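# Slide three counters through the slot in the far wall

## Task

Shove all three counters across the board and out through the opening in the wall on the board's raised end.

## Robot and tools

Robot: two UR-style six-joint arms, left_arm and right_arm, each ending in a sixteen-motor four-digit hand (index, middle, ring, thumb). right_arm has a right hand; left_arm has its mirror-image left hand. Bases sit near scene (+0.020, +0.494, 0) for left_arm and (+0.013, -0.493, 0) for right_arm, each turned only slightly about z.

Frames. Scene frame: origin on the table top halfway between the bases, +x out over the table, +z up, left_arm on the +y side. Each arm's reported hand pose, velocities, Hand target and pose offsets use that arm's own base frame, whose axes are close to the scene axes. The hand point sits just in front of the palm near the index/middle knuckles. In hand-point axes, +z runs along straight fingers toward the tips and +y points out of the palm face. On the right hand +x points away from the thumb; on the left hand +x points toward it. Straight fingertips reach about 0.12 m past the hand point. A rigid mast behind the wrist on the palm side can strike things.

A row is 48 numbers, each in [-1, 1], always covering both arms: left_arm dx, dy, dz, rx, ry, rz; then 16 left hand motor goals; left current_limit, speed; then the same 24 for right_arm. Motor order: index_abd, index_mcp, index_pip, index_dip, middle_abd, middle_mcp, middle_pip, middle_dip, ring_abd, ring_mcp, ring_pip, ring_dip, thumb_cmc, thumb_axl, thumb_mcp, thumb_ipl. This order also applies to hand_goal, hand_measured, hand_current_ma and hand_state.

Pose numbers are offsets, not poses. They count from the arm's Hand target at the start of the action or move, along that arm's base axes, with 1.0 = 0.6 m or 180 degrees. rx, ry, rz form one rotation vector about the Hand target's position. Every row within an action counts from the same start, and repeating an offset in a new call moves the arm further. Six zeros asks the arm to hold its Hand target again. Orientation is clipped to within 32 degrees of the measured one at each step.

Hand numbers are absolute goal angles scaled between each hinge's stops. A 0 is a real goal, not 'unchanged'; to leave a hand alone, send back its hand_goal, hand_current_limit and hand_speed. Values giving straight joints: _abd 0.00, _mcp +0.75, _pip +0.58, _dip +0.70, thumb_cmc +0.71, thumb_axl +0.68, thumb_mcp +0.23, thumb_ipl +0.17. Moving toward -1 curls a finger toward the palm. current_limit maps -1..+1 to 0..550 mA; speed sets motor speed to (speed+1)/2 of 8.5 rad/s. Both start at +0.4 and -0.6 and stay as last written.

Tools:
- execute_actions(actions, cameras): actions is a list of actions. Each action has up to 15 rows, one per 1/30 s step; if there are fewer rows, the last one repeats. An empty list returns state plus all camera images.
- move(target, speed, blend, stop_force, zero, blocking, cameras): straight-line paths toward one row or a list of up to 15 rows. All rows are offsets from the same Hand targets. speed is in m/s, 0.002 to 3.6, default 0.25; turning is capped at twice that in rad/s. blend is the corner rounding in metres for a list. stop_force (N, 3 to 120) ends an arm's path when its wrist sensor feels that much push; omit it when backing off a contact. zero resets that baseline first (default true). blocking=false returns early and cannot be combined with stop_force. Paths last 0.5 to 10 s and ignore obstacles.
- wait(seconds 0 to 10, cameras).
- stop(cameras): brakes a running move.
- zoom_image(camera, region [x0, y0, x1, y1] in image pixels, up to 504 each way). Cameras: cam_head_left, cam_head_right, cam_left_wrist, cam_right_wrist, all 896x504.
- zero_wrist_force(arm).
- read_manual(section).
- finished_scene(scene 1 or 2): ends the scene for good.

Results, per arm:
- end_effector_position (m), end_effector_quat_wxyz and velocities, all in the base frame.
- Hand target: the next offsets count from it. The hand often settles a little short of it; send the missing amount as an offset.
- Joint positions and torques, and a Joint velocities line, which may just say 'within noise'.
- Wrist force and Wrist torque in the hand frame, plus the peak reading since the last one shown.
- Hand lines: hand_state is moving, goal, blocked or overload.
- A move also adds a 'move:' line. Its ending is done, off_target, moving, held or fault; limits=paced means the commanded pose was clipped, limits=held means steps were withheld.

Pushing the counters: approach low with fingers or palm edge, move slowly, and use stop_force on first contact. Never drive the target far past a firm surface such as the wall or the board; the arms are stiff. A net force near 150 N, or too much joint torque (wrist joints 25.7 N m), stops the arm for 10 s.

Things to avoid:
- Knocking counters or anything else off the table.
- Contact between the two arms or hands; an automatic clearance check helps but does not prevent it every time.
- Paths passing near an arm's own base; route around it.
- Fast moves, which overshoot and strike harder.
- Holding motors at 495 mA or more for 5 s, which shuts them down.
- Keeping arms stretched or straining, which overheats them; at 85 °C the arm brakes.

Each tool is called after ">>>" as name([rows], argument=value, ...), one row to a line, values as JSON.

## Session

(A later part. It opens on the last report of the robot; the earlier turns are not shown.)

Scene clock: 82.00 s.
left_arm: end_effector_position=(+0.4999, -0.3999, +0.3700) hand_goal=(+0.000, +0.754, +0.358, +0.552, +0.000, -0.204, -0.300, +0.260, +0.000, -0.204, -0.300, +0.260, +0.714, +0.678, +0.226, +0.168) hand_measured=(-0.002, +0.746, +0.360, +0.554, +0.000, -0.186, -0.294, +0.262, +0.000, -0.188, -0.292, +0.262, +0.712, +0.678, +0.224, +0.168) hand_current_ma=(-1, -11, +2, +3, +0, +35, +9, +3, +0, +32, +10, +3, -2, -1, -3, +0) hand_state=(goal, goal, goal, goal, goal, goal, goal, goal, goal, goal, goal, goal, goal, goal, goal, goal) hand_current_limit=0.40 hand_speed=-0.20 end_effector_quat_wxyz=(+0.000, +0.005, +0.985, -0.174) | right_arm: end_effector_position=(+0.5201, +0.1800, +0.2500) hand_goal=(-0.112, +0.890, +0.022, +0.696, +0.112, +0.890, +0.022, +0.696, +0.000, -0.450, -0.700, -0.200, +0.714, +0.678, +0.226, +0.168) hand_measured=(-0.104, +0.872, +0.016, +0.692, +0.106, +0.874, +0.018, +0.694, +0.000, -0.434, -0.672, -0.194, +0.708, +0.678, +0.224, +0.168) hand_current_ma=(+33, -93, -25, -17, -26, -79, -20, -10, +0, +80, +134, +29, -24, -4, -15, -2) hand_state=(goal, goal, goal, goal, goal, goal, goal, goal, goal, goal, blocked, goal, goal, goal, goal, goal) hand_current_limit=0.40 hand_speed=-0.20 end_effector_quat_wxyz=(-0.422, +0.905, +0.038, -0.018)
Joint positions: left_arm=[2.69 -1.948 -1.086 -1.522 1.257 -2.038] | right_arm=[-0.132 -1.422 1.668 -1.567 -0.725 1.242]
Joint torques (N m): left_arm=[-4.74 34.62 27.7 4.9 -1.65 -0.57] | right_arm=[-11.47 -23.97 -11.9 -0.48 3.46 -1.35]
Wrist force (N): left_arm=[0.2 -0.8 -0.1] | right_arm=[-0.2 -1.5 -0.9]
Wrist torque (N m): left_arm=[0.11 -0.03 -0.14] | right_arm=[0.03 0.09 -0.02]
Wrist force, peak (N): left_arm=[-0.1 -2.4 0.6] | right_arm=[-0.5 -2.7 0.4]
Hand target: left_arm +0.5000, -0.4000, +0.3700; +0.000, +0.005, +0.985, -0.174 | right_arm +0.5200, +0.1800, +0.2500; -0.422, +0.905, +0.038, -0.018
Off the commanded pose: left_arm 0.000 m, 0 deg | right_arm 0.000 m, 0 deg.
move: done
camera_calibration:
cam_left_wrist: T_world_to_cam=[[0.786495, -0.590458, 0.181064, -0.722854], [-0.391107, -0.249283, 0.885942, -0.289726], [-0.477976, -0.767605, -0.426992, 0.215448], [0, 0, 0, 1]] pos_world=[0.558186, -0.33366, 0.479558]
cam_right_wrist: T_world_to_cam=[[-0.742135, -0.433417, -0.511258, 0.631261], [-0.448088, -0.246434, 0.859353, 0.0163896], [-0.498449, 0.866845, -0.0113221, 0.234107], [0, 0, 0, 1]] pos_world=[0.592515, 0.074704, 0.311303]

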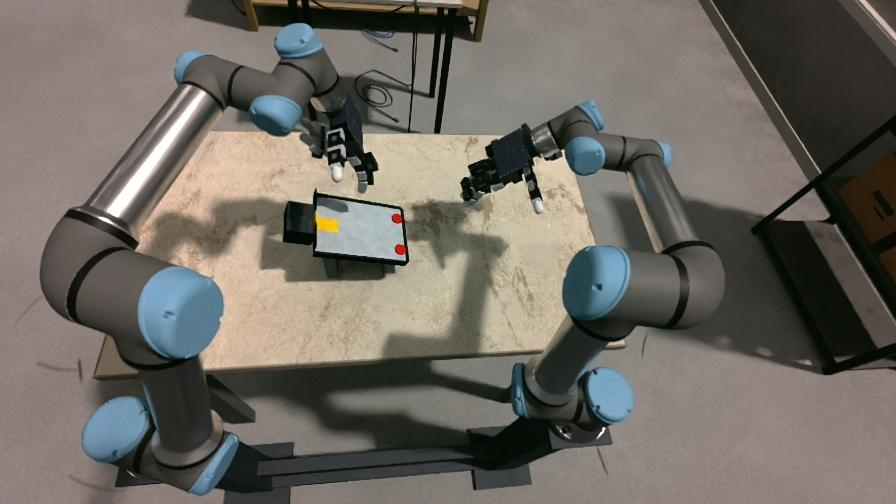

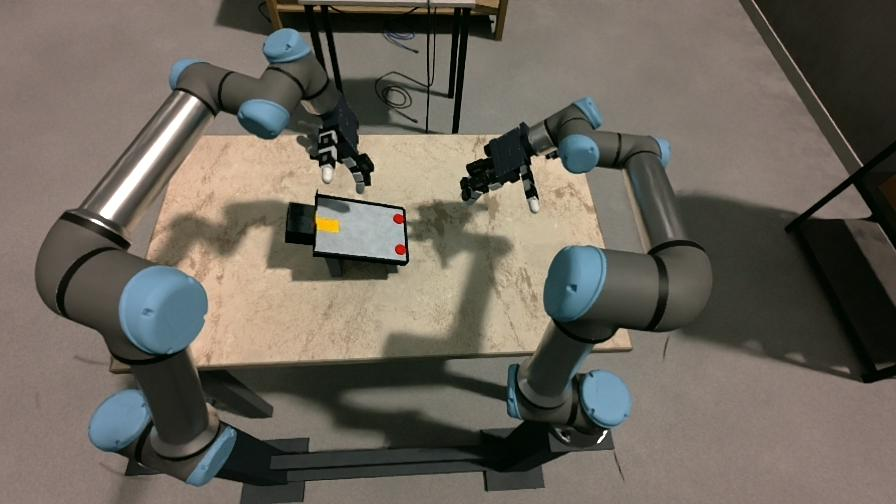

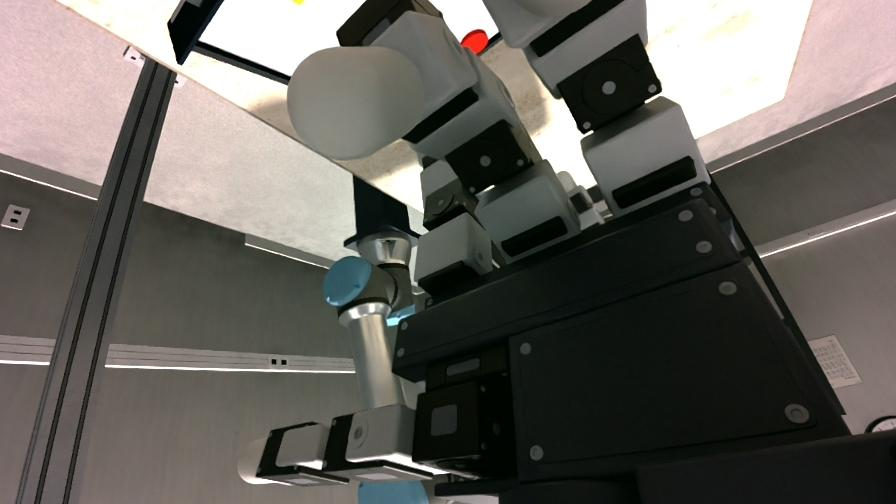

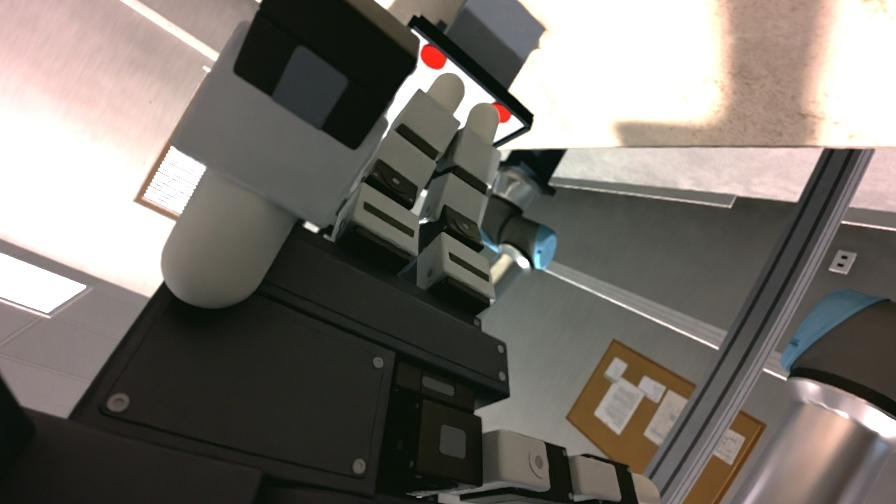

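>>> move(target=[0.02, -0.1558, -0.21, 0, 0, 0, 0.0, 0.754, 0.358, 0.551, 0.0, -0.205, -0.3, 0.26, 0.0, -0.205, -0.3, 0.26, 0.714, 0.678, 0.226, 0.168, 0.4, -0.2, 0, 0, 0, 0, 0, 0, -0.112, 0.89, 0.022, 0.696, 0.112, 0.89, 0.022, 0.696, 0.0, -0.45, -0.7, -0.2, 0.714, 0.678, 0.226, 0.168, 0.4, -0.2], speed=0.15)

>>> move(target=[0, 0, -0.05, 0, 0, 0, 0.0, 0.754, 0.358, 0.551, 0.0, -0.205, -0.3, 0.26, 0.0, -0.205, -0.3, 0.26, 0.714, 0.678, 0.226, 0.168, 0.4, -0.2, 0, 0, 0, 0, 0, 0, -0.112, 0.89, 0.022, 0.696, 0.112, 0.89, 0.022, 0.696, 0.0, -0.45, -0.7, -0.2, 0.714, 0.678, 0.226, 0.168, 0.4, -0.2], speed=0.012, stop_force=3, cameras=["cam_head_left", "cam_head_right", "cam_right_wrist"])

>>> zoom_image(camera="cam_head_left", region=[376, 195, 416, 245])

>>> zoom_image(camera="cam_right_wrist", region=[400, 10, 540, 150])

Scene clock: 83.77 s.
left_arm: end_effector_position=(+0.5120, -0.4935, +0.2442) hand_goal=(+0.000, +0.754, +0.358, +0.552, +0.000, -0.204, -0.300, +0.260, +0.000, -0.204, -0.300, +0.260, +0.714, +0.678, +0.226, +0.168) hand_measured=(-0.002, +0.746, +0.360, +0.554, +0.000, -0.186, -0.294, +0.262, +0.000, -0.188, -0.292, +0.262, +0.712, +0.678, +0.224, +0.168) hand_current_ma=(-1, -11, +2, +3, +0, +34, +9, +3, +0, +31, +10, +3, -2, -1, -3, +0) hand_state=(goal, goal, goal, goal, goal, goal, goal, goal, goal, goal, goal, goal, goal, goal, goal, goal) hand_current_limit=0.40 hand_speed=-0.20 end_effector_quat_wxyz=(+0.000, +0.005, +0.985, -0.174) | right_arm: end_effector_position=(+0.5200, +0.1800, +0.2500) hand_goal=(-0.112, +0.890, +0.022, +0.696, +0.112, +0.890, +0.022, +0.696, +0.000, -0.450, -0.700, -0.200, +0.714, +0.678, +0.226, +0.168) hand_measured=(-0.104, +0.872, +0.016, +0.692, +0.106, +0.874, +0.018, +0.694, +0.000, -0.434, -0.672, -0.194, +0.708, +0.678, +0.224, +0.168) hand_current_ma=(+33, -93, -25, -17, -26, -79, -20, -10, +0, +80, +134, +29, -24, -4, -15, -2) hand_state=(goal, goal, goal, goal, goal, goal, goal, goal, goal, goal, blocked, goal, goal, goal, goal, goal) hand_current_limit=0.40 hand_speed=-0.20 end_effector_quat_wxyz=(-0.422, +0.905, +0.038, -0.018)
Joint positions: left_arm=[2.578 -2.14 -1.13 -1.252 1.277 -2.153] | right_arm=[-0.132 -1.422 1.668 -1.567 -0.725 1.242]
Joint torques (N m): left_arm=[1.25 42.92 12.32 2.51 -1.47 1.15] | right_arm=[-11.57 -35.13 -12.12 -0.99 3.38 -1.17]
Wrist force (N): left_arm=[0.4 -0.8 0.2] | right_arm=[-0.2 -1.4 -0.9]
Wrist torque (N m): left_arm=[0.09 -0.05 -0.07] | right_arm=[0.04 0.10 0.01]
Wrist force, peak (N): left_arm=[0.2 -1.6 1.4] | right_arm=[0.0 -1.7 -1.3]
Hand target: left_arm +0.5120, -0.4935, +0.2440; +0.000, +0.005, +0.985, -0.174 | right_arm +0.5200, +0.1800, +0.2500; -0.422, +0.905, +0.038, -0.018
Off the commanded pose: left_arm 0.000 m, 0 deg | right_arm 0.000 m, 0 deg.
move: done

Scene clock: 86.23 s.
left_arm: end_effector_position=(+0.5120, -0.4935, +0.2279) hand_goal=(+0.000, +0.754, +0.358, +0.552, +0.000, -0.204, -0.300, +0.260, +0.000, -0.204, -0.300, +0.260, +0.714, +0.678, +0.226, +0.168) hand_measured=(-0.002, +0.754, +0.352, +0.546, +0.000, -0.186, -0.294, +0.262, +0.000, -0.188, -0.292, +0.262, +0.712, +0.678, +0.224, +0.168) hand_current_ma=(-1, +0, -7, -7, +0, +34, +9, +3, +0, +31, +10, +3, -2, -1, -3, +0) hand_state=(goal, goal, goal, goal, goal, goal, goal, goal, goal, goal, goal, goal, goal, goal, goal, goal) hand_current_limit=0.40 hand_speed=-0.20 end_effector_quat_wxyz=(+0.000, +0.005, +0.985, -0.174) | right_arm: end_effector_position=(+0.5200, +0.1800, +0.2500) hand_goal=(-0.112, +0.890, +0.022, +0.696, +0.112, +0.890, +0.022, +0.696, +0.000, -0.450, -0.700, -0.200, +0.714, +0.678, +0.226, +0.168) hand_measured=(-0.104, +0.872, +0.016, +0.692, +0.106, +0.874, +0.018, +0.694, +0.000, -0.434, -0.672, -0.194, +0.708, +0.678, +0.224, +0.168) hand_current_ma=(+33, -93, -25, -17, -26, -79, -20, -10, +0, +80, +134, +29, -24, -4, -15, -2) hand_state=(goal, goal, goal, goal, goal, goal, goal, goal, goal, goal, blocked, goal, goal, goal, goal, goal) hand_current_limit=0.40 hand_speed=-0.20 end_effector_quat_wxyz=(-0.422, +0.905, +0.038, -0.018)
Joint positions: left_arm=[2.578 -2.147 -1.162 -1.213 1.277 -2.153] | right_arm=[-0.132 -1.422 1.668 -1.567 -0.725 1.242]
Joint torques (N m): left_arm=[4.73 57.88 34.12 0.18 -1.66 -0.65] | right_arm=[-12.36 -35.08 -12.19 -1.12 3.34 -1.01]
Wrist force (N): left_arm=[0.3 -1.0 -0.8] | right_arm=[-0.4 -1.3 -0.9]
Wrist torque (N m): left_arm=[0.18 -0.02 -0.09] | right_arm=[0.06 0.12 0.01]
Wrist force, peak (N): left_arm=[0.2 -3.0 -5.5] | right_arm=[-0.4 -1.9 -1.1]
Hand target: left_arm +0.5120, -0.4935, +0.2279; +0.000, +0.005, +0.985, -0.174 (not the last commanded pose) | right_arm +0.5200, +0.1800, +0.2500; -0.422, +0.905, +0.038, -0.018
Off the commanded pose: left_arm 0.014 m, 0 deg | right_arm 0.000 m, 0 deg.
move: contact (left_arm)
camera_calibration:
cam_right_wrist: T_world_to_cam=[[-0.742234, -0.433279, -0.511231, 0.631206], [-0.448056, -0.246433, 0.85937, 0.0164265], [-0.498332, 0.866914, -0.0112223, 0.234087], [0, 0, 0, 1]] pos_world=[0.592516, 0.0746036, 0.311203]
Images, in order (width x height): cam_head_left 896x504, cam_head_right 896x504, cam_right_wrist 896x504.

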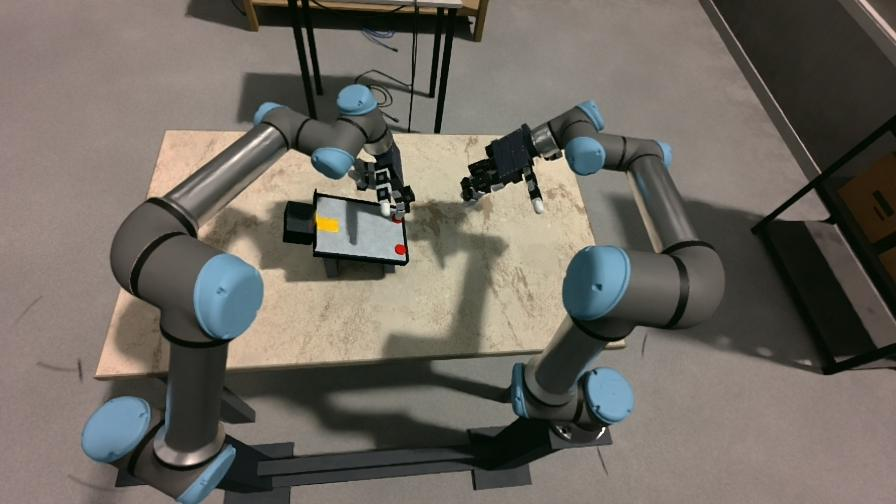

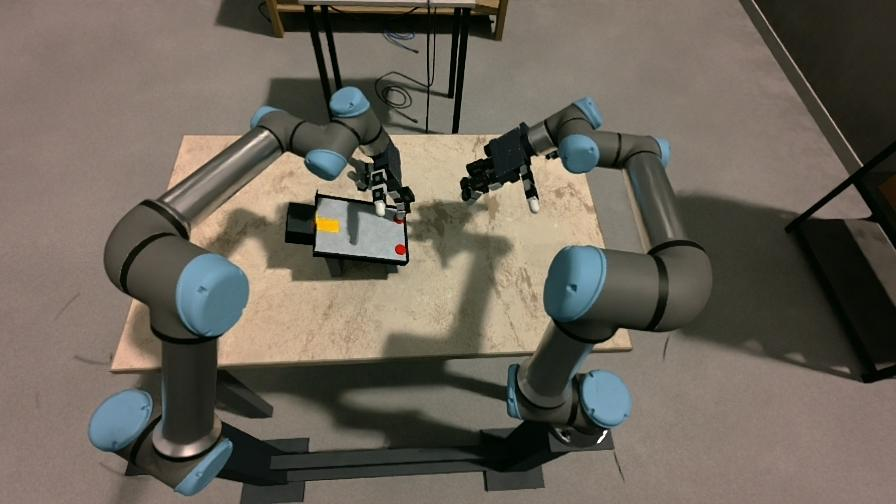

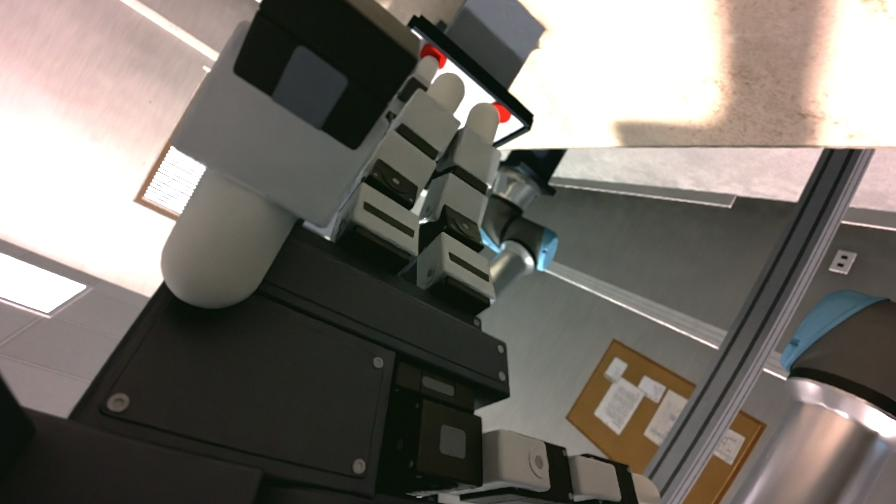

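Scaled by 10.080 from the camera's 896x504 image, which has a finer 1280x720 frame.

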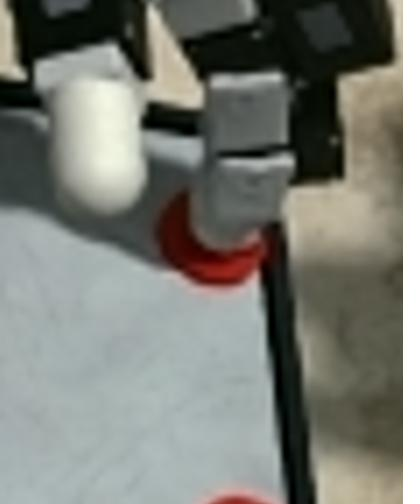

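Scaled by 3.600 from the camera's 896x504 image, which has a finer 1280x720 frame.

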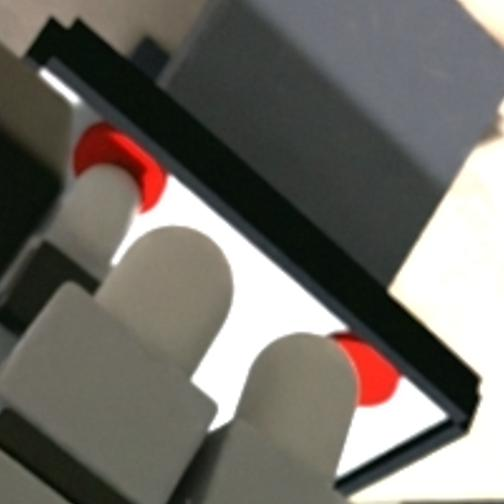

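>>> move([
  [0, 0, 0, 0, 0, 0, 0.0, 0.644, 0.358, 0.551, 0.0, -0.205, -0.3, 0.26, 0.0, -0.205, -0.3, 0.26, 0.714, 0.678, 0.226, 0.168, -0.3, -0.6, 0, 0, 0, 0, 0, 0, -0.112, 0.89, 0.022, 0.696, 0.112, 0.89, 0.022, 0.696, 0.0, -0.45, -0.7, -0.2, 0.714, 0.678, 0.226, 0.168, 0.4, -0.2],
  [-0.0758, 0.2688, 0.094, 0, 0, 0, 0.0, 0.644, 0.358, 0.551, 0.0, -0.205, -0.3, 0.26, 0.0, -0.205, -0.3, 0.26, 0.714, 0.678, 0.226, 0.168, -0.3, -0.6, 0, 0, 0, 0, 0, 0, -0.112, 0.89, 0.022, 0.696, 0.112, 0.89, 0.022, 0.696, 0.0, -0.45, -0.7, -0.2, 0.714, 0.678, 0.226, 0.168, 0.4, -0.2],
], speed=0.06, cameras=["cam_head_left", "cam_head_right", "cam_right_wrist"])

>>> zoom_image(camera="cam_head_left", region=[300, 195, 360, 245])

>>> zoom_image(camera="cam_head_right", region=[300, 195, 360, 245])

Scene clock: 90.37 s.
left_arm: end_effector_position=(+0.4664, -0.3322, +0.2842) hand_goal=(+0.000, +0.644, +0.358, +0.552, +0.000, -0.204, -0.300, +0.260, +0.000, -0.204, -0.300, +0.260, +0.714, +0.678, +0.226, +0.168) hand_measured=(-0.004, +0.748, +0.390, +0.564, +0.000, -0.186, -0.294, +0.262, +0.000, -0.188, -0.292, +0.262, +0.712, +0.678, +0.224, +0.168) hand_current_ma=(-3, +193, +68, +15, +0, +34, +9, +3, +0, +31, +10, +3, -2, -1, -3, +0) hand_state=(goal, blocked, blocked, moving, goal, goal, goal, goal, goal, goal, goal, goal, goal, goal, goal, goal) hand_current_limit=-0.30 hand_speed=-0.60 end_effector_quat_wxyz=(+0.000, +0.005, +0.985, -0.174) | right_arm: end_effector_position=(+0.5200, +0.1800, +0.2500) hand_goal=(-0.112, +0.890, +0.022, +0.696, +0.112, +0.890, +0.022, +0.696, +0.000, -0.450, -0.700, -0.200, +0.714, +0.678, +0.226, +0.168) hand_measured=(-0.104, +0.872, +0.016, +0.692, +0.106, +0.874, +0.018, +0.694, +0.000, -0.434, -0.672, -0.194, +0.708, +0.678, +0.224, +0.168) hand_current_ma=(+33, -93, -25, -17, -26, -79, -20, -10, +0, +80, +134, +29, -24, -4, -15, -2) hand_state=(goal, goal, goal, goal, goal, goal, goal, goal, goal, goal, blocked, goal, goal, goal, goal, goal) hand_current_limit=0.40 hand_speed=-0.20 end_effector_quat_wxyz=(-0.422, +0.905, +0.038, -0.018)
Joint positions: left_arm=[2.77 -1.785 -1.514 -1.283 1.246 -1.955] | right_arm=[-0.132 -1.422 1.668 -1.567 -0.725 1.242]
Joint torques (N m): left_arm=[-6.49 23.28 30.52 4.54 0.03 -1.66] | right_arm=[-12.14 -35.26 -12.09 -1.55 3.43 -0.77]
Wrist force (N): left_arm=[0.1 -5.5 -7.0] | right_arm=[0.0 -1.7 -1.0]
Wrist torque (N m): left_arm=[0.84 0.18 -0.10] | right_arm=[0.02 0.08 0.03]
Wrist force, peak (N): left_arm=[0.1 -5.5 -7.0] | right_arm=[0.1 -1.9 -1.1]
Hand target: left_arm +0.4665, -0.3322, +0.2843; +0.000, +0.005, +0.985, -0.174 | right_arm +0.5200, +0.1800, +0.2500; -0.422, +0.905, +0.038, -0.018
Off the commanded pose: left_arm 0.000 m, 0 deg | right_arm 0.000 m, 0 deg.
move: done
camera_calibration:
cam_right_wrist: T_world_to_cam=[[-0.742234, -0.433279, -0.511231, 0.631206], [-0.448056, -0.246433, 0.85937, 0.0164265], [-0.498332, 0.866914, -0.0112223, 0.234087], [0, 0, 0, 1]] pos_world=[0.592516, 0.0746036, 0.311203]
Images, in order (width x height): cam_head_left 896x504, cam_head_right 896x504, cam_right_wrist 896x504.

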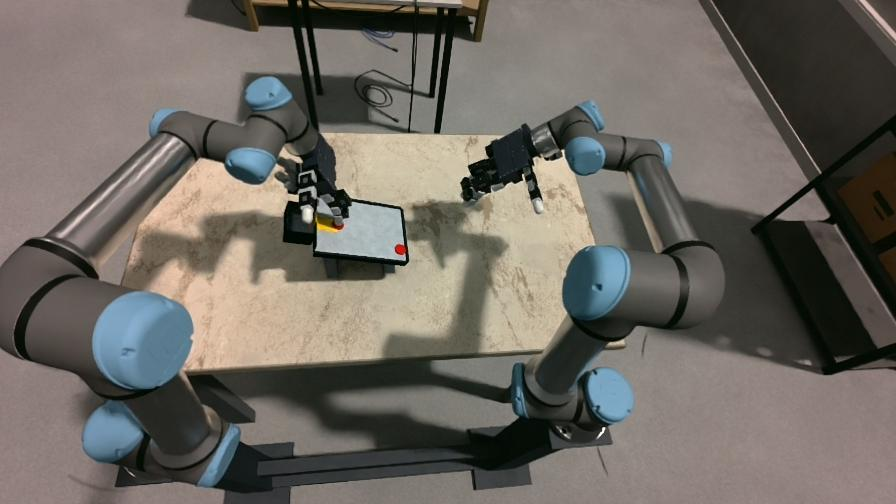

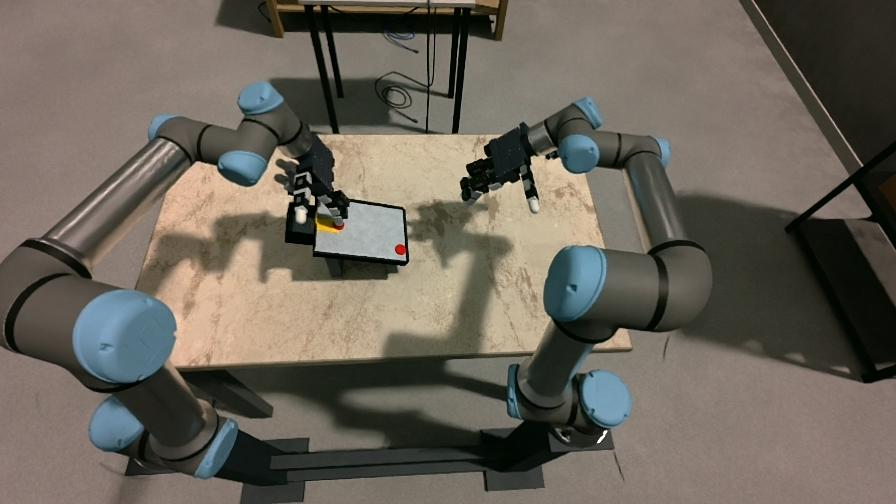

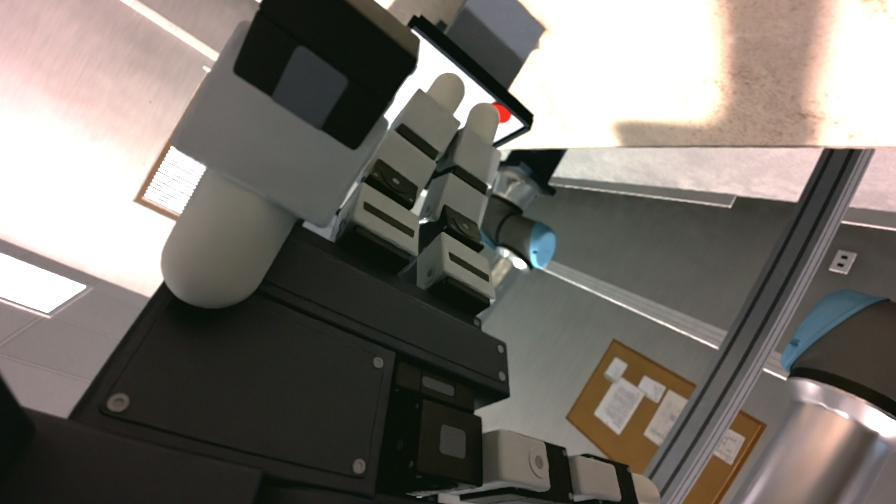

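Scaled by 8.400 from the camera's 896x504 image, which has a finer 1280x720 frame.

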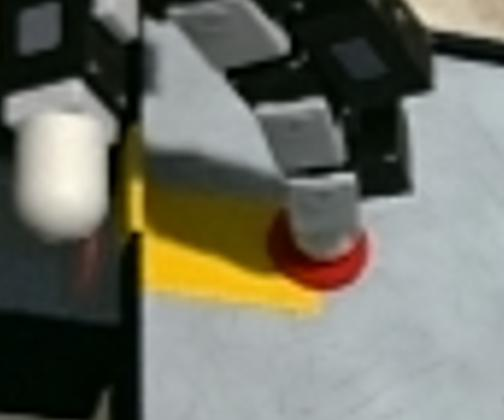

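Scaled by 8.400 from the camera's 896x504 image, which has a finer 1280x720 frame.

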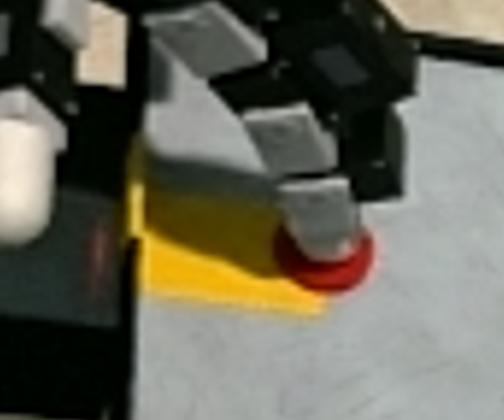

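>>> move(target=[0, 0, 0, 0, 0, 0, 0.0, 0.644, 0.358, 0.551, 0.0, -0.205, -0.3, 0.26, 0.0, -0.205, -0.3, 0.26, 0.714, 0.678, 0.226, 0.168, -0.3, -0.6, -0.1067, 0.453, -0.0705, 0, 0, 0, -0.112, 0.89, 0.022, 0.696, 0.112, 0.89, 0.022, 0.696, 0.0, -0.45, -0.7, -0.2, 0.714, 0.678, 0.226, 0.168, 0.4, -0.2], speed=0.1, stop_force=6, cameras=["cam_head_left", "cam_right_wrist"])

>>> zoom_image(camera="cam_head_left", region=[310, 195, 380, 255])

Scene clock: 95.97 s.
left_arm: end_effector_position=(+0.4665, -0.3322, +0.2843) hand_goal=(+0.000, +0.644, +0.358, +0.552, +0.000, -0.204, -0.300, +0.260, +0.000, -0.204, -0.300, +0.260, +0.714, +0.678, +0.226, +0.168) hand_measured=(-0.002, +0.748, +0.390, +0.562, +0.000, -0.186, -0.294, +0.262, +0.000, -0.188, -0.292, +0.262, +0.712, +0.678, +0.224, +0.168) hand_current_ma=(-2, +193, +68, +17, +0, +34, +9, +3, +0, +31, +10, +3, -2, -1, -3, +0) hand_state=(goal, blocked, blocked, goal, goal, goal, goal, goal, goal, goal, goal, goal, goal, goal, goal, goal) hand_current_limit=-0.30 hand_speed=-0.60 end_effector_quat_wxyz=(+0.000, +0.005, +0.985, -0.174) | right_arm: end_effector_position=(+0.4560, +0.4518, +0.2077) hand_goal=(-0.112, +0.890, +0.022, +0.696, +0.112, +0.890, +0.022, +0.696, +0.000, -0.450, -0.700, -0.200, +0.714, +0.678, +0.226, +0.168) hand_measured=(-0.104, +0.872, +0.016, +0.692, +0.106, +0.874, +0.018, +0.694, +0.000, -0.434, -0.672, -0.194, +0.708, +0.678, +0.224, +0.168) hand_current_ma=(+33, -93, -25, -17, -26, -79, -20, -10, +0, +80, +134, +29, -24, -4, -15, -2) hand_state=(goal, goal, goal, goal, goal, goal, goal, goal, goal, goal, blocked, goal, goal, goal, goal, goal) hand_current_limit=0.40 hand_speed=-0.20 end_effector_quat_wxyz=(-0.422, +0.905, +0.038, -0.018)
Joint positions: left_arm=[2.77 -1.785 -1.514 -1.283 1.246 -1.955] | right_arm=[0.37 -1.255 1.726 -2.367 -0.745 2]
Joint torques (N m): left_arm=[-6.91 22.21 31.28 4.19 2.24 0.49] | right_arm=[-2.22 -42.75 -10.99 -4.5 3.41 1.93]
Wrist force (N): left_arm=[0.1 -5.0 -5.7] | right_arm=[-0.4 -1.5 -1.0]
Wrist torque (N m): left_arm=[0.70 0.17 -0.09] | right_arm=[0.05 0.10 0.11]
Wrist force, peak (N): left_arm=[0.1 -5.3 -6.6] | right_arm=[0.0 -1.7 -1.5]
Hand target: left_arm +0.4665, -0.3322, +0.2843; +0.000, +0.005, +0.985, -0.174 | right_arm +0.4560, +0.4518, +0.2077; -0.422, +0.905, +0.038, -0.018
Off the commanded pose: left_arm 0.000 m, 0 deg | right_arm 0.000 m, 0 deg.
move: done
camera_calibration:
cam_right_wrist: T_world_to_cam=[[-0.742234, -0.433279, -0.511231, 0.679844], [-0.448056, -0.246433, 0.85937, 0.0910827], [-0.498332, 0.866914, -0.0112223, -0.0339084], [0, 0, 0, 1]] pos_world=[0.528516, 0.346404, 0.268903]
Images, in order (width x height): cam_head_left 896x504, cam_right_wrist 896x504.

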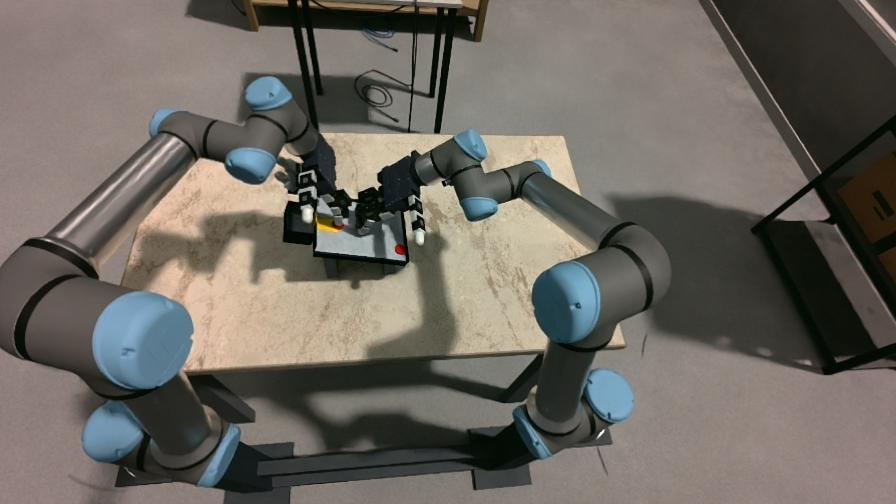

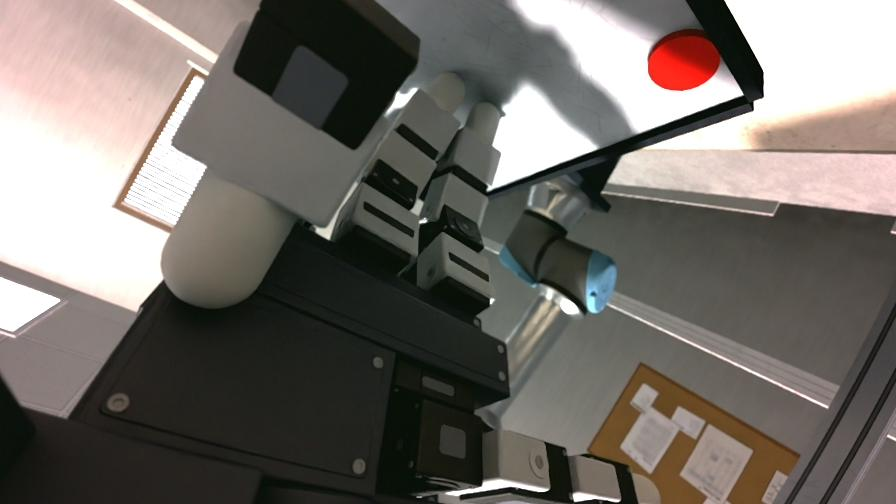

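Scaled by 7.200 from the camera's 896x504 image, which has a finer 1280x720 frame.

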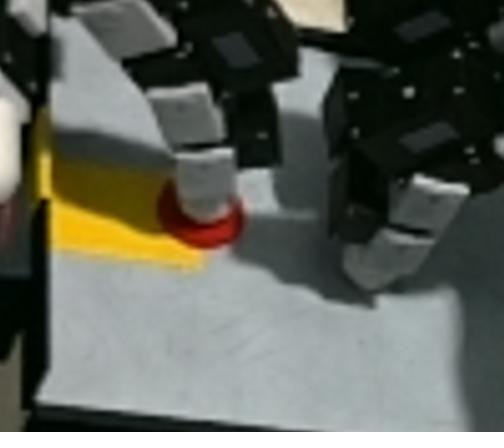

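>>> move([
  [0, 0.02, 0.08, 0, 0, 0, 0.0, 0.754, 0.358, 0.551, 0.0, -0.205, -0.3, 0.26, 0.0, -0.205, -0.3, 0.26, 0.714, 0.678, 0.226, 0.168, -0.3, -0.2, 0, 0, 0, 0, 0, 0, -0.112, 0.89, 0.022, 0.696, 0.112, 0.89, 0.022, 0.696, 0.0, -0.45, -0.7, -0.2, 0.714, 0.678, 0.226, 0.168, 0.4, -0.2],
  [-0.0775, 0.387, 0.1928, 0, 0, 0, 0.0, 0.754, 0.358, 0.551, 0.0, -0.205, -0.3, 0.26, 0.0, -0.205, -0.3, 0.26, 0.714, 0.678, 0.226, 0.168, -0.3, -0.2, 0, 0, 0, 0, 0, 0, -0.112, 0.89, 0.022, 0.696, 0.112, 0.89, 0.022, 0.696, 0.0, -0.45, -0.7, -0.2, 0.714, 0.678, 0.226, 0.168, 0.4, -0.2],
], speed=0.2, blend=0.02, cameras=["cam_head_left", "cam_right_wrist"])

>>> zoom_image(camera="cam_head_left", region=[310, 195, 380, 255])

>>> zoom_image(camera="cam_right_wrist", region=[380, 0, 560, 160])

Scene clock: 98.20 s.
left_arm: end_effector_position=(+0.4201, -0.1000, +0.4000) hand_goal=(+0.000, +0.754, +0.358, +0.552, +0.000, -0.204, -0.300, +0.260, +0.000, -0.204, -0.300, +0.260, +0.714, +0.678, +0.226, +0.168) hand_measured=(-0.002, +0.752, +0.360, +0.554, +0.000, -0.186, -0.294, +0.262, +0.000, -0.188, -0.292, +0.262, +0.712, +0.678, +0.224, +0.168) hand_current_ma=(-2, -3, +2, +3, +0, +34, +9, +3, +0, +31, +10, +3, -2, -1, -3, +0) hand_state=(goal, goal, goal, goal, goal, goal, goal, goal, goal, goal, goal, goal, goal, goal, goal, goal) hand_current_limit=-0.30 hand_speed=-0.20 end_effector_quat_wxyz=(+0.000, +0.005, +0.985, -0.174) | right_arm: end_effector_position=(+0.4560, +0.4518, +0.2077) hand_goal=(-0.112, +0.890, +0.022, +0.696, +0.112, +0.890, +0.022, +0.696, +0.000, -0.450, -0.700, -0.200, +0.714, +0.678, +0.226, +0.168) hand_measured=(-0.104, +0.872, +0.016, +0.692, +0.106, +0.874, +0.018, +0.694, +0.000, -0.434, -0.672, -0.194, +0.708, +0.678, +0.224, +0.168) hand_current_ma=(+33, -93, -25, -17, -26, -79, -20, -10, +0, +80, +134, +29, -24, -4, -15, -2) hand_state=(goal, goal, goal, goal, goal, goal, goal, goal, goal, goal, blocked, goal, goal, goal, goal, goal) hand_current_limit=0.40 hand_speed=-0.20 end_effector_quat_wxyz=(-0.422, +0.905, +0.038, -0.018)
Joint positions: left_arm=[3.214 -1.446 -1.533 -1.761 1.223 -1.484] | right_arm=[0.37 -1.255 1.726 -2.367 -0.745 2]
Joint torques (N m): left_arm=[4.92 24.42 10.17 0.74 -2.61 1.76] | right_arm=[9.48 -41.87 -10.84 -4.17 3.22 1.75]
Wrist force (N): left_arm=[-0.2 -0.5 -0.2] | right_arm=[-0.2 -1.3 -1.0]
Wrist torque (N m): left_arm=[0.21 0.04 0.03] | right_arm=[0.05 0.08 0.14]
Wrist force, peak (N): left_arm=[0.0 -5.1 -5.5] | right_arm=[0.1 -1.6 -1.1]
Hand target: left_arm +0.4200, -0.1000, +0.3999; +0.000, +0.005, +0.985, -0.174 | right_arm +0.4560, +0.4518, +0.2077; -0.422, +0.905, +0.038, -0.018
Off the commanded pose: left_arm 0.000 m, 0 deg | right_arm 0.000 m, 0 deg.
move: done
camera_calibration:
cam_right_wrist: T_world_to_cam=[[-0.742234, -0.433279, -0.511231, 0.679844], [-0.448056, -0.246433, 0.85937, 0.0910827], [-0.498332, 0.866914, -0.0112223, -0.0339084], [0, 0, 0, 1]] pos_world=[0.528516, 0.346404, 0.268903]
Images, in order (width x height): cam_head_left 896x504, cam_right_wrist 896x504.

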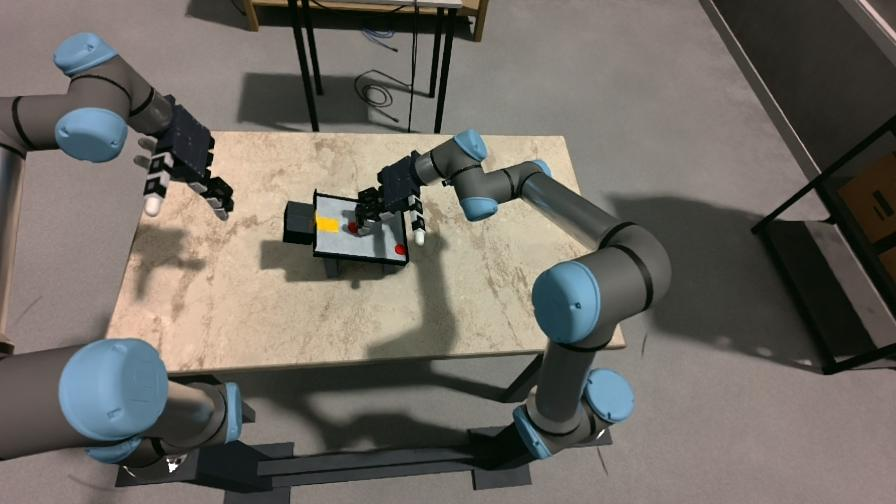

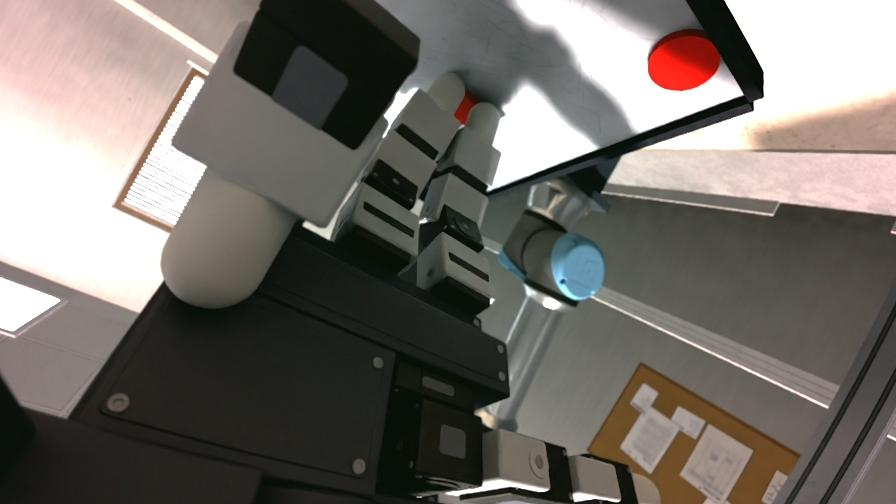

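Scaled by 7.200 from the camera's 896x504 image, which has a finer 1280x720 frame.

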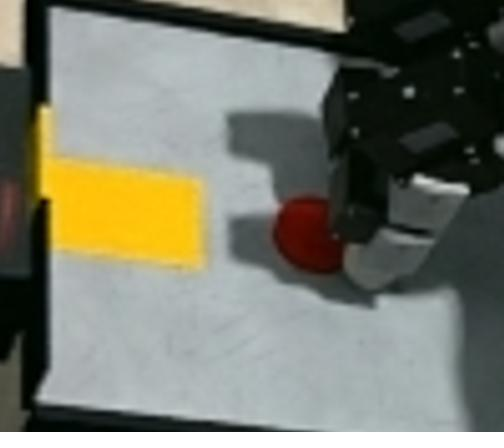

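Scaled by 2.800 from the camera's 896x504 image, which has a finer 1280x720 frame.

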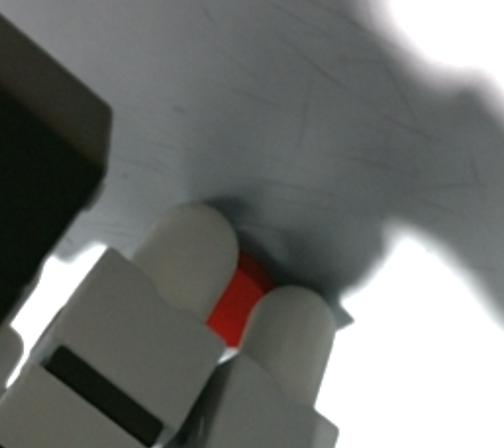

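>>> move(target=[0, 0, 0, 0, 0, 0, 0.0, 0.754, 0.358, 0.551, 0.0, -0.205, -0.3, 0.26, 0.0, -0.205, -0.3, 0.26, 0.714, 0.678, 0.226, 0.168, -0.3, -0.2, -0.0115, 0.1332, 0.0469, 0, 0, 0, -0.112, 0.89, 0.022, 0.696, 0.112, 0.89, 0.022, 0.696, 0.0, -0.45, -0.7, -0.2, 0.714, 0.678, 0.226, 0.168, 0.4, -0.2], speed=0.05, cameras=["cam_head_left", "cam_right_wrist"])

>>> zoom_image(camera="cam_head_left", region=[300, 195, 360, 245])

>>> zoom_image(camera="cam_right_wrist", region=[380, 0, 560, 160])

Scene clock: 100.37 s.
left_arm: end_effector_position=(+0.4200, -0.1000, +0.3999) hand_goal=(+0.000, +0.754, +0.358, +0.552, +0.000, -0.204, -0.300, +0.260, +0.000, -0.204, -0.300, +0.260, +0.714, +0.678, +0.226, +0.168) hand_measured=(-0.002, +0.752, +0.360, +0.554, +0.000, -0.186, -0.294, +0.262, +0.000, -0.188, -0.292, +0.262, +0.712, +0.678, +0.224, +0.168) hand_current_ma=(-2, -3, +2, +3, +0, +34, +9, +3, +0, +31, +10, +3, -2, -1, -3, +0) hand_state=(goal, goal, goal, goal, goal, goal, goal, goal, goal, goal, goal, goal, goal, goal, goal, goal) hand_current_limit=-0.30 hand_speed=-0.20 end_effector_quat_wxyz=(+0.000, +0.005, +0.985, -0.174) | right_arm: end_effector_position=(+0.4491, +0.5318, +0.2358) hand_goal=(-0.112, +0.890, +0.022, +0.696, +0.112, +0.890, +0.022, +0.696, +0.000, -0.450, -0.700, -0.200, +0.714, +0.678, +0.226, +0.168) hand_measured=(-0.104, +0.872, +0.016, +0.692, +0.106, +0.874, +0.018, +0.694, +0.000, -0.434, -0.672, -0.194, +0.708, +0.678, +0.224, +0.168) hand_current_ma=(+33, -93, -25, -17, -26, -79, -20, -10, +0, +80, +134, +29, -24, -4, -15, -2) hand_state=(goal, goal, goal, goal, goal, goal, goal, goal, goal, goal, blocked, goal, goal, goal, goal, goal) hand_current_limit=0.40 hand_speed=-0.20 end_effector_quat_wxyz=(-0.422, +0.906, +0.038, -0.018)
Joint positions: left_arm=[3.214 -1.446 -1.533 -1.761 1.223 -1.484] | right_arm=[0.497 -1.167 1.553 -2.403 -0.793 2.169]
Joint torques (N m): left_arm=[5.99 27.21 8.38 0.13 -2.48 1.41] | right_arm=[-9.7 -47 -12.84 -2.31 3.16 -1.61]
Wrist force (N): left_arm=[-0.1 -0.6 0.1] | right_arm=[-0.5 -1.3 -0.6]
Wrist torque (N m): left_arm=[0.18 0.03 0.01] | right_arm=[0.01 0.17 0.11]
Wrist force, peak (N): left_arm=[-0.1 -0.8 0.0] | right_arm=[-0.2 -1.7 -1.7]
Hand target: left_arm +0.4200, -0.1000, +0.3999; +0.000, +0.005, +0.985, -0.174 | right_arm +0.4491, +0.5317, +0.2358; -0.422, +0.905, +0.038, -0.018
Off the commanded pose: left_arm 0.000 m, 0 deg | right_arm 0.000 m, 0 deg.
move: done
camera_calibration:
cam_right_wrist: T_world_to_cam=[[-0.74207, -0.433497, -0.511284, 0.723773], [-0.448198, -0.246299, 0.859334, 0.0835845], [-0.498448, 0.866843, -0.0115218, -0.106206], [0, 0, 0, 1]] pos_world=[0.521615, 0.426405, 0.297003]
Images, in order (width x height): cam_head_left 896x504, cam_right_wrist 896x504.

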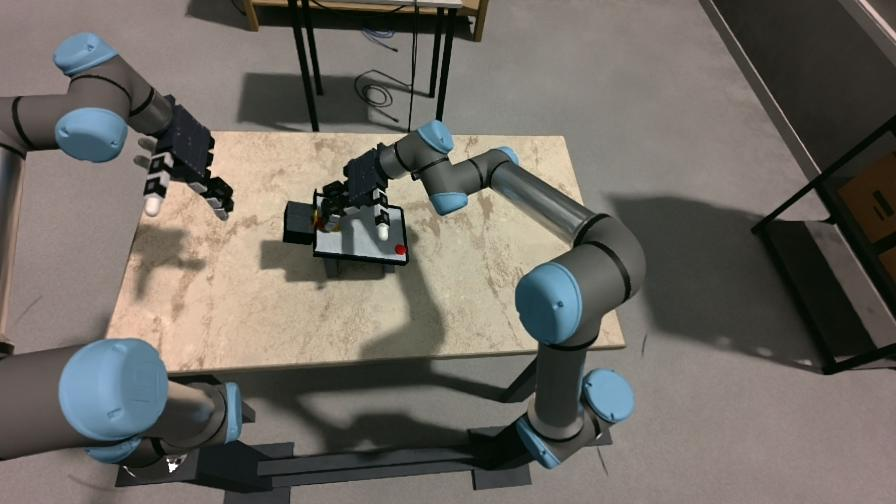

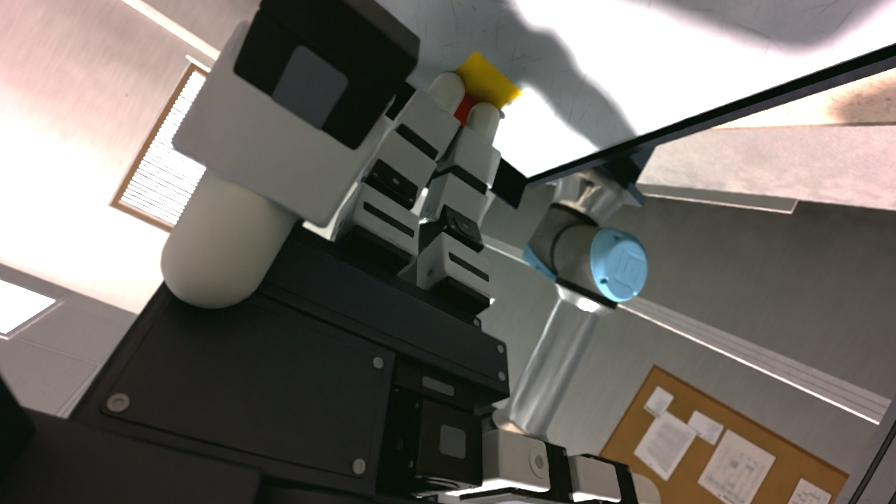

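Scaled by 8.400 from the camera's 896x504 image, which has a finer 1280x720 frame.

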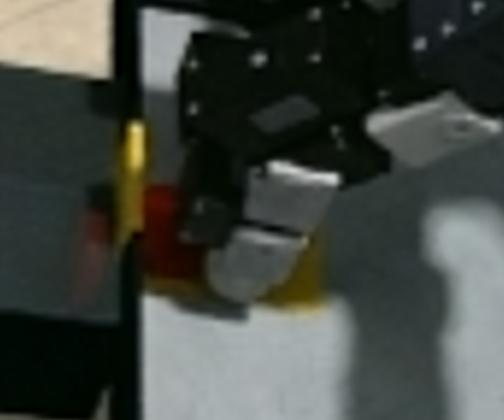

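Scaled by 2.800 from the camera's 896x504 image, which has a finer 1280x720 frame.

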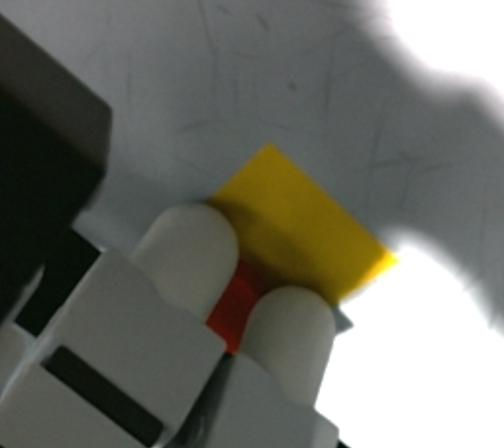

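>>> move(target=[0, 0, 0, 0, 0, 0, 0.0, 0.754, 0.358, 0.551, 0.0, -0.205, -0.3, 0.26, 0.0, -0.205, -0.3, 0.26, 0.714, 0.678, 0.226, 0.168, -0.3, -0.2, -0.0034, 0.0376, 0.0132, 0, 0, 0, -0.112, 0.89, 0.022, 0.696, 0.112, 0.89, 0.022, 0.696, 0.0, -0.45, -0.7, -0.2, 0.714, 0.678, 0.226, 0.168, 0.4, -0.2], speed=0.025, stop_force=3, cameras=["cam_head_left", "cam_right_wrist"])

>>> zoom_image(camera="cam_head_left", region=[290, 195, 350, 245])

>>> zoom_image(camera="cam_right_wrist", region=[380, 0, 560, 160])

Scene clock: 102.53 s.
left_arm: end_effector_position=(+0.4200, -0.1000, +0.3999) hand_goal=(+0.000, +0.754, +0.358, +0.552, +0.000, -0.204, -0.300, +0.260, +0.000, -0.204, -0.300, +0.260, +0.714, +0.678, +0.226, +0.168) hand_measured=(-0.002, +0.752, +0.360, +0.554, +0.000, -0.186, -0.294, +0.262, +0.000, -0.188, -0.292, +0.262, +0.712, +0.678, +0.224, +0.168) hand_current_ma=(-2, -3, +2, +3, +0, +34, +9, +3, +0, +31, +10, +3, -2, -1, -3, +0) hand_state=(goal, goal, goal, goal, goal, goal, goal, goal, goal, goal, goal, goal, goal, goal, goal, goal) hand_current_limit=-0.30 hand_speed=-0.20 end_effector_quat_wxyz=(+0.000, +0.005, +0.985, -0.174) | right_arm: end_effector_position=(+0.4473, +0.5518, +0.2429) hand_goal=(-0.112, +0.890, +0.022, +0.696, +0.112, +0.890, +0.022, +0.696, +0.000, -0.450, -0.700, -0.200, +0.714, +0.678, +0.226, +0.168) hand_measured=(-0.104, +0.868, +0.014, +0.692, +0.106, +0.870, +0.016, +0.694, +0.000, -0.434, -0.672, -0.194, +0.708, +0.678, +0.224, +0.168) hand_current_ma=(+34, -109, -35, -17, -27, -95, -28, -10, +0, +80, +134, +29, -24, -4, -15, -2) hand_state=(goal, blocked, goal, goal, goal, goal, goal, goal, goal, goal, blocked, goal, goal, goal, goal, goal) hand_current_limit=0.40 hand_speed=-0.20 end_effector_quat_wxyz=(-0.422, +0.905, +0.038, -0.018)
Joint positions: left_arm=[3.214 -1.446 -1.533 -1.761 1.223 -1.484] | right_arm=[0.526 -1.142 1.503 -2.404 -0.806 2.205]
Joint torques (N m): left_arm=[5.79 27.47 8.84 0.1 -2.54 1.21] | right_arm=[-12.73 -47.52 -32.38 -3.16 3.28 1.66]
Wrist force (N): left_arm=[-0.1 -0.7 0.1] | right_arm=[-0.4 -1.4 -0.9]
Wrist torque (N m): left_arm=[0.16 0.04 0.01] | right_arm=[-0.01 0.15 0.11]
Wrist force, peak (N): left_arm=[-0.1 -0.7 -0.3] | right_arm=[-0.3 0.8 -3.1]
Hand target: left_arm +0.4200, -0.1000, +0.3999; +0.000, +0.005, +0.985, -0.174 | right_arm +0.4473, +0.5518, +0.2429; -0.422, +0.905, +0.038, -0.018 (not the last commanded pose)
Off the commanded pose: left_arm 0.000 m, 0 deg | right_arm 0.003 m, 0 deg.
move: contact (right_arm)
camera_calibration:
cam_right_wrist: T_world_to_cam=[[-0.742201, -0.43326, -0.511295, 0.734672], [-0.448111, -0.246465, 0.859332, 0.0816122], [-0.498331, 0.866914, -0.0112217, -0.124678], [0, 0, 0, 1]] pos_world=[0.519715, 0.446504, 0.304103]
Images, in order (width x height): cam_head_left 896x504, cam_right_wrist 896x504.

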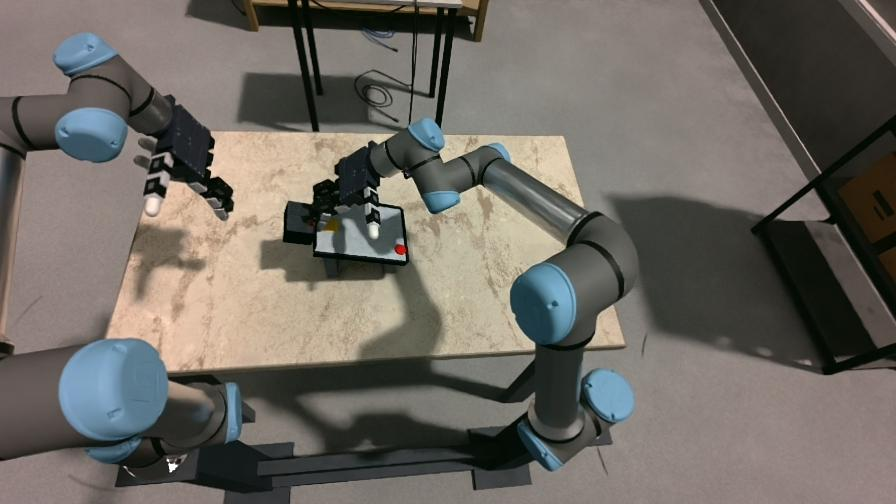

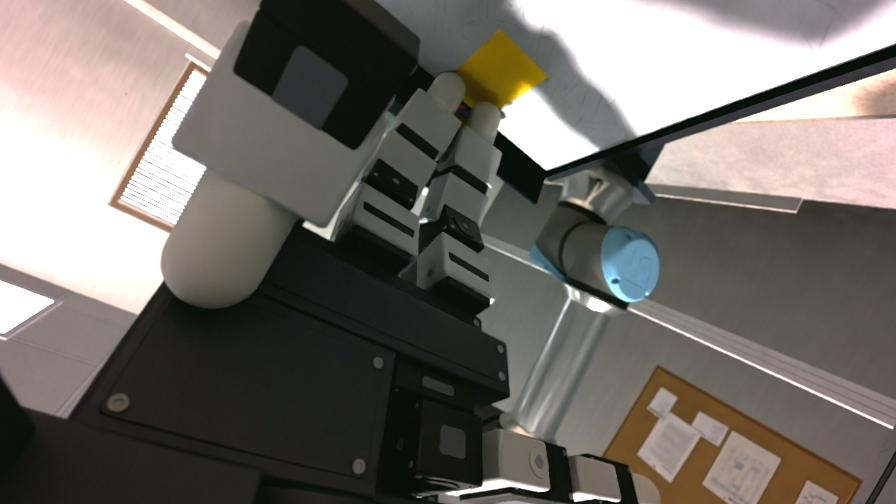

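Scaled by 8.400 from the camera's 896x504 image, which has a finer 1280x720 frame.

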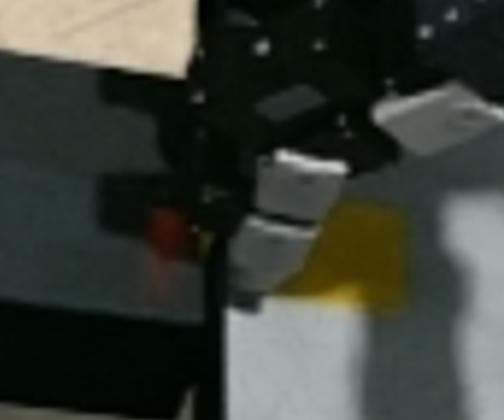

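Scaled by 2.800 from the camera's 896x504 image, which has a finer 1280x720 frame.

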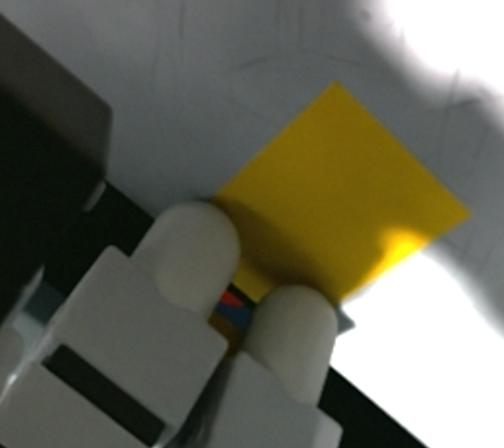

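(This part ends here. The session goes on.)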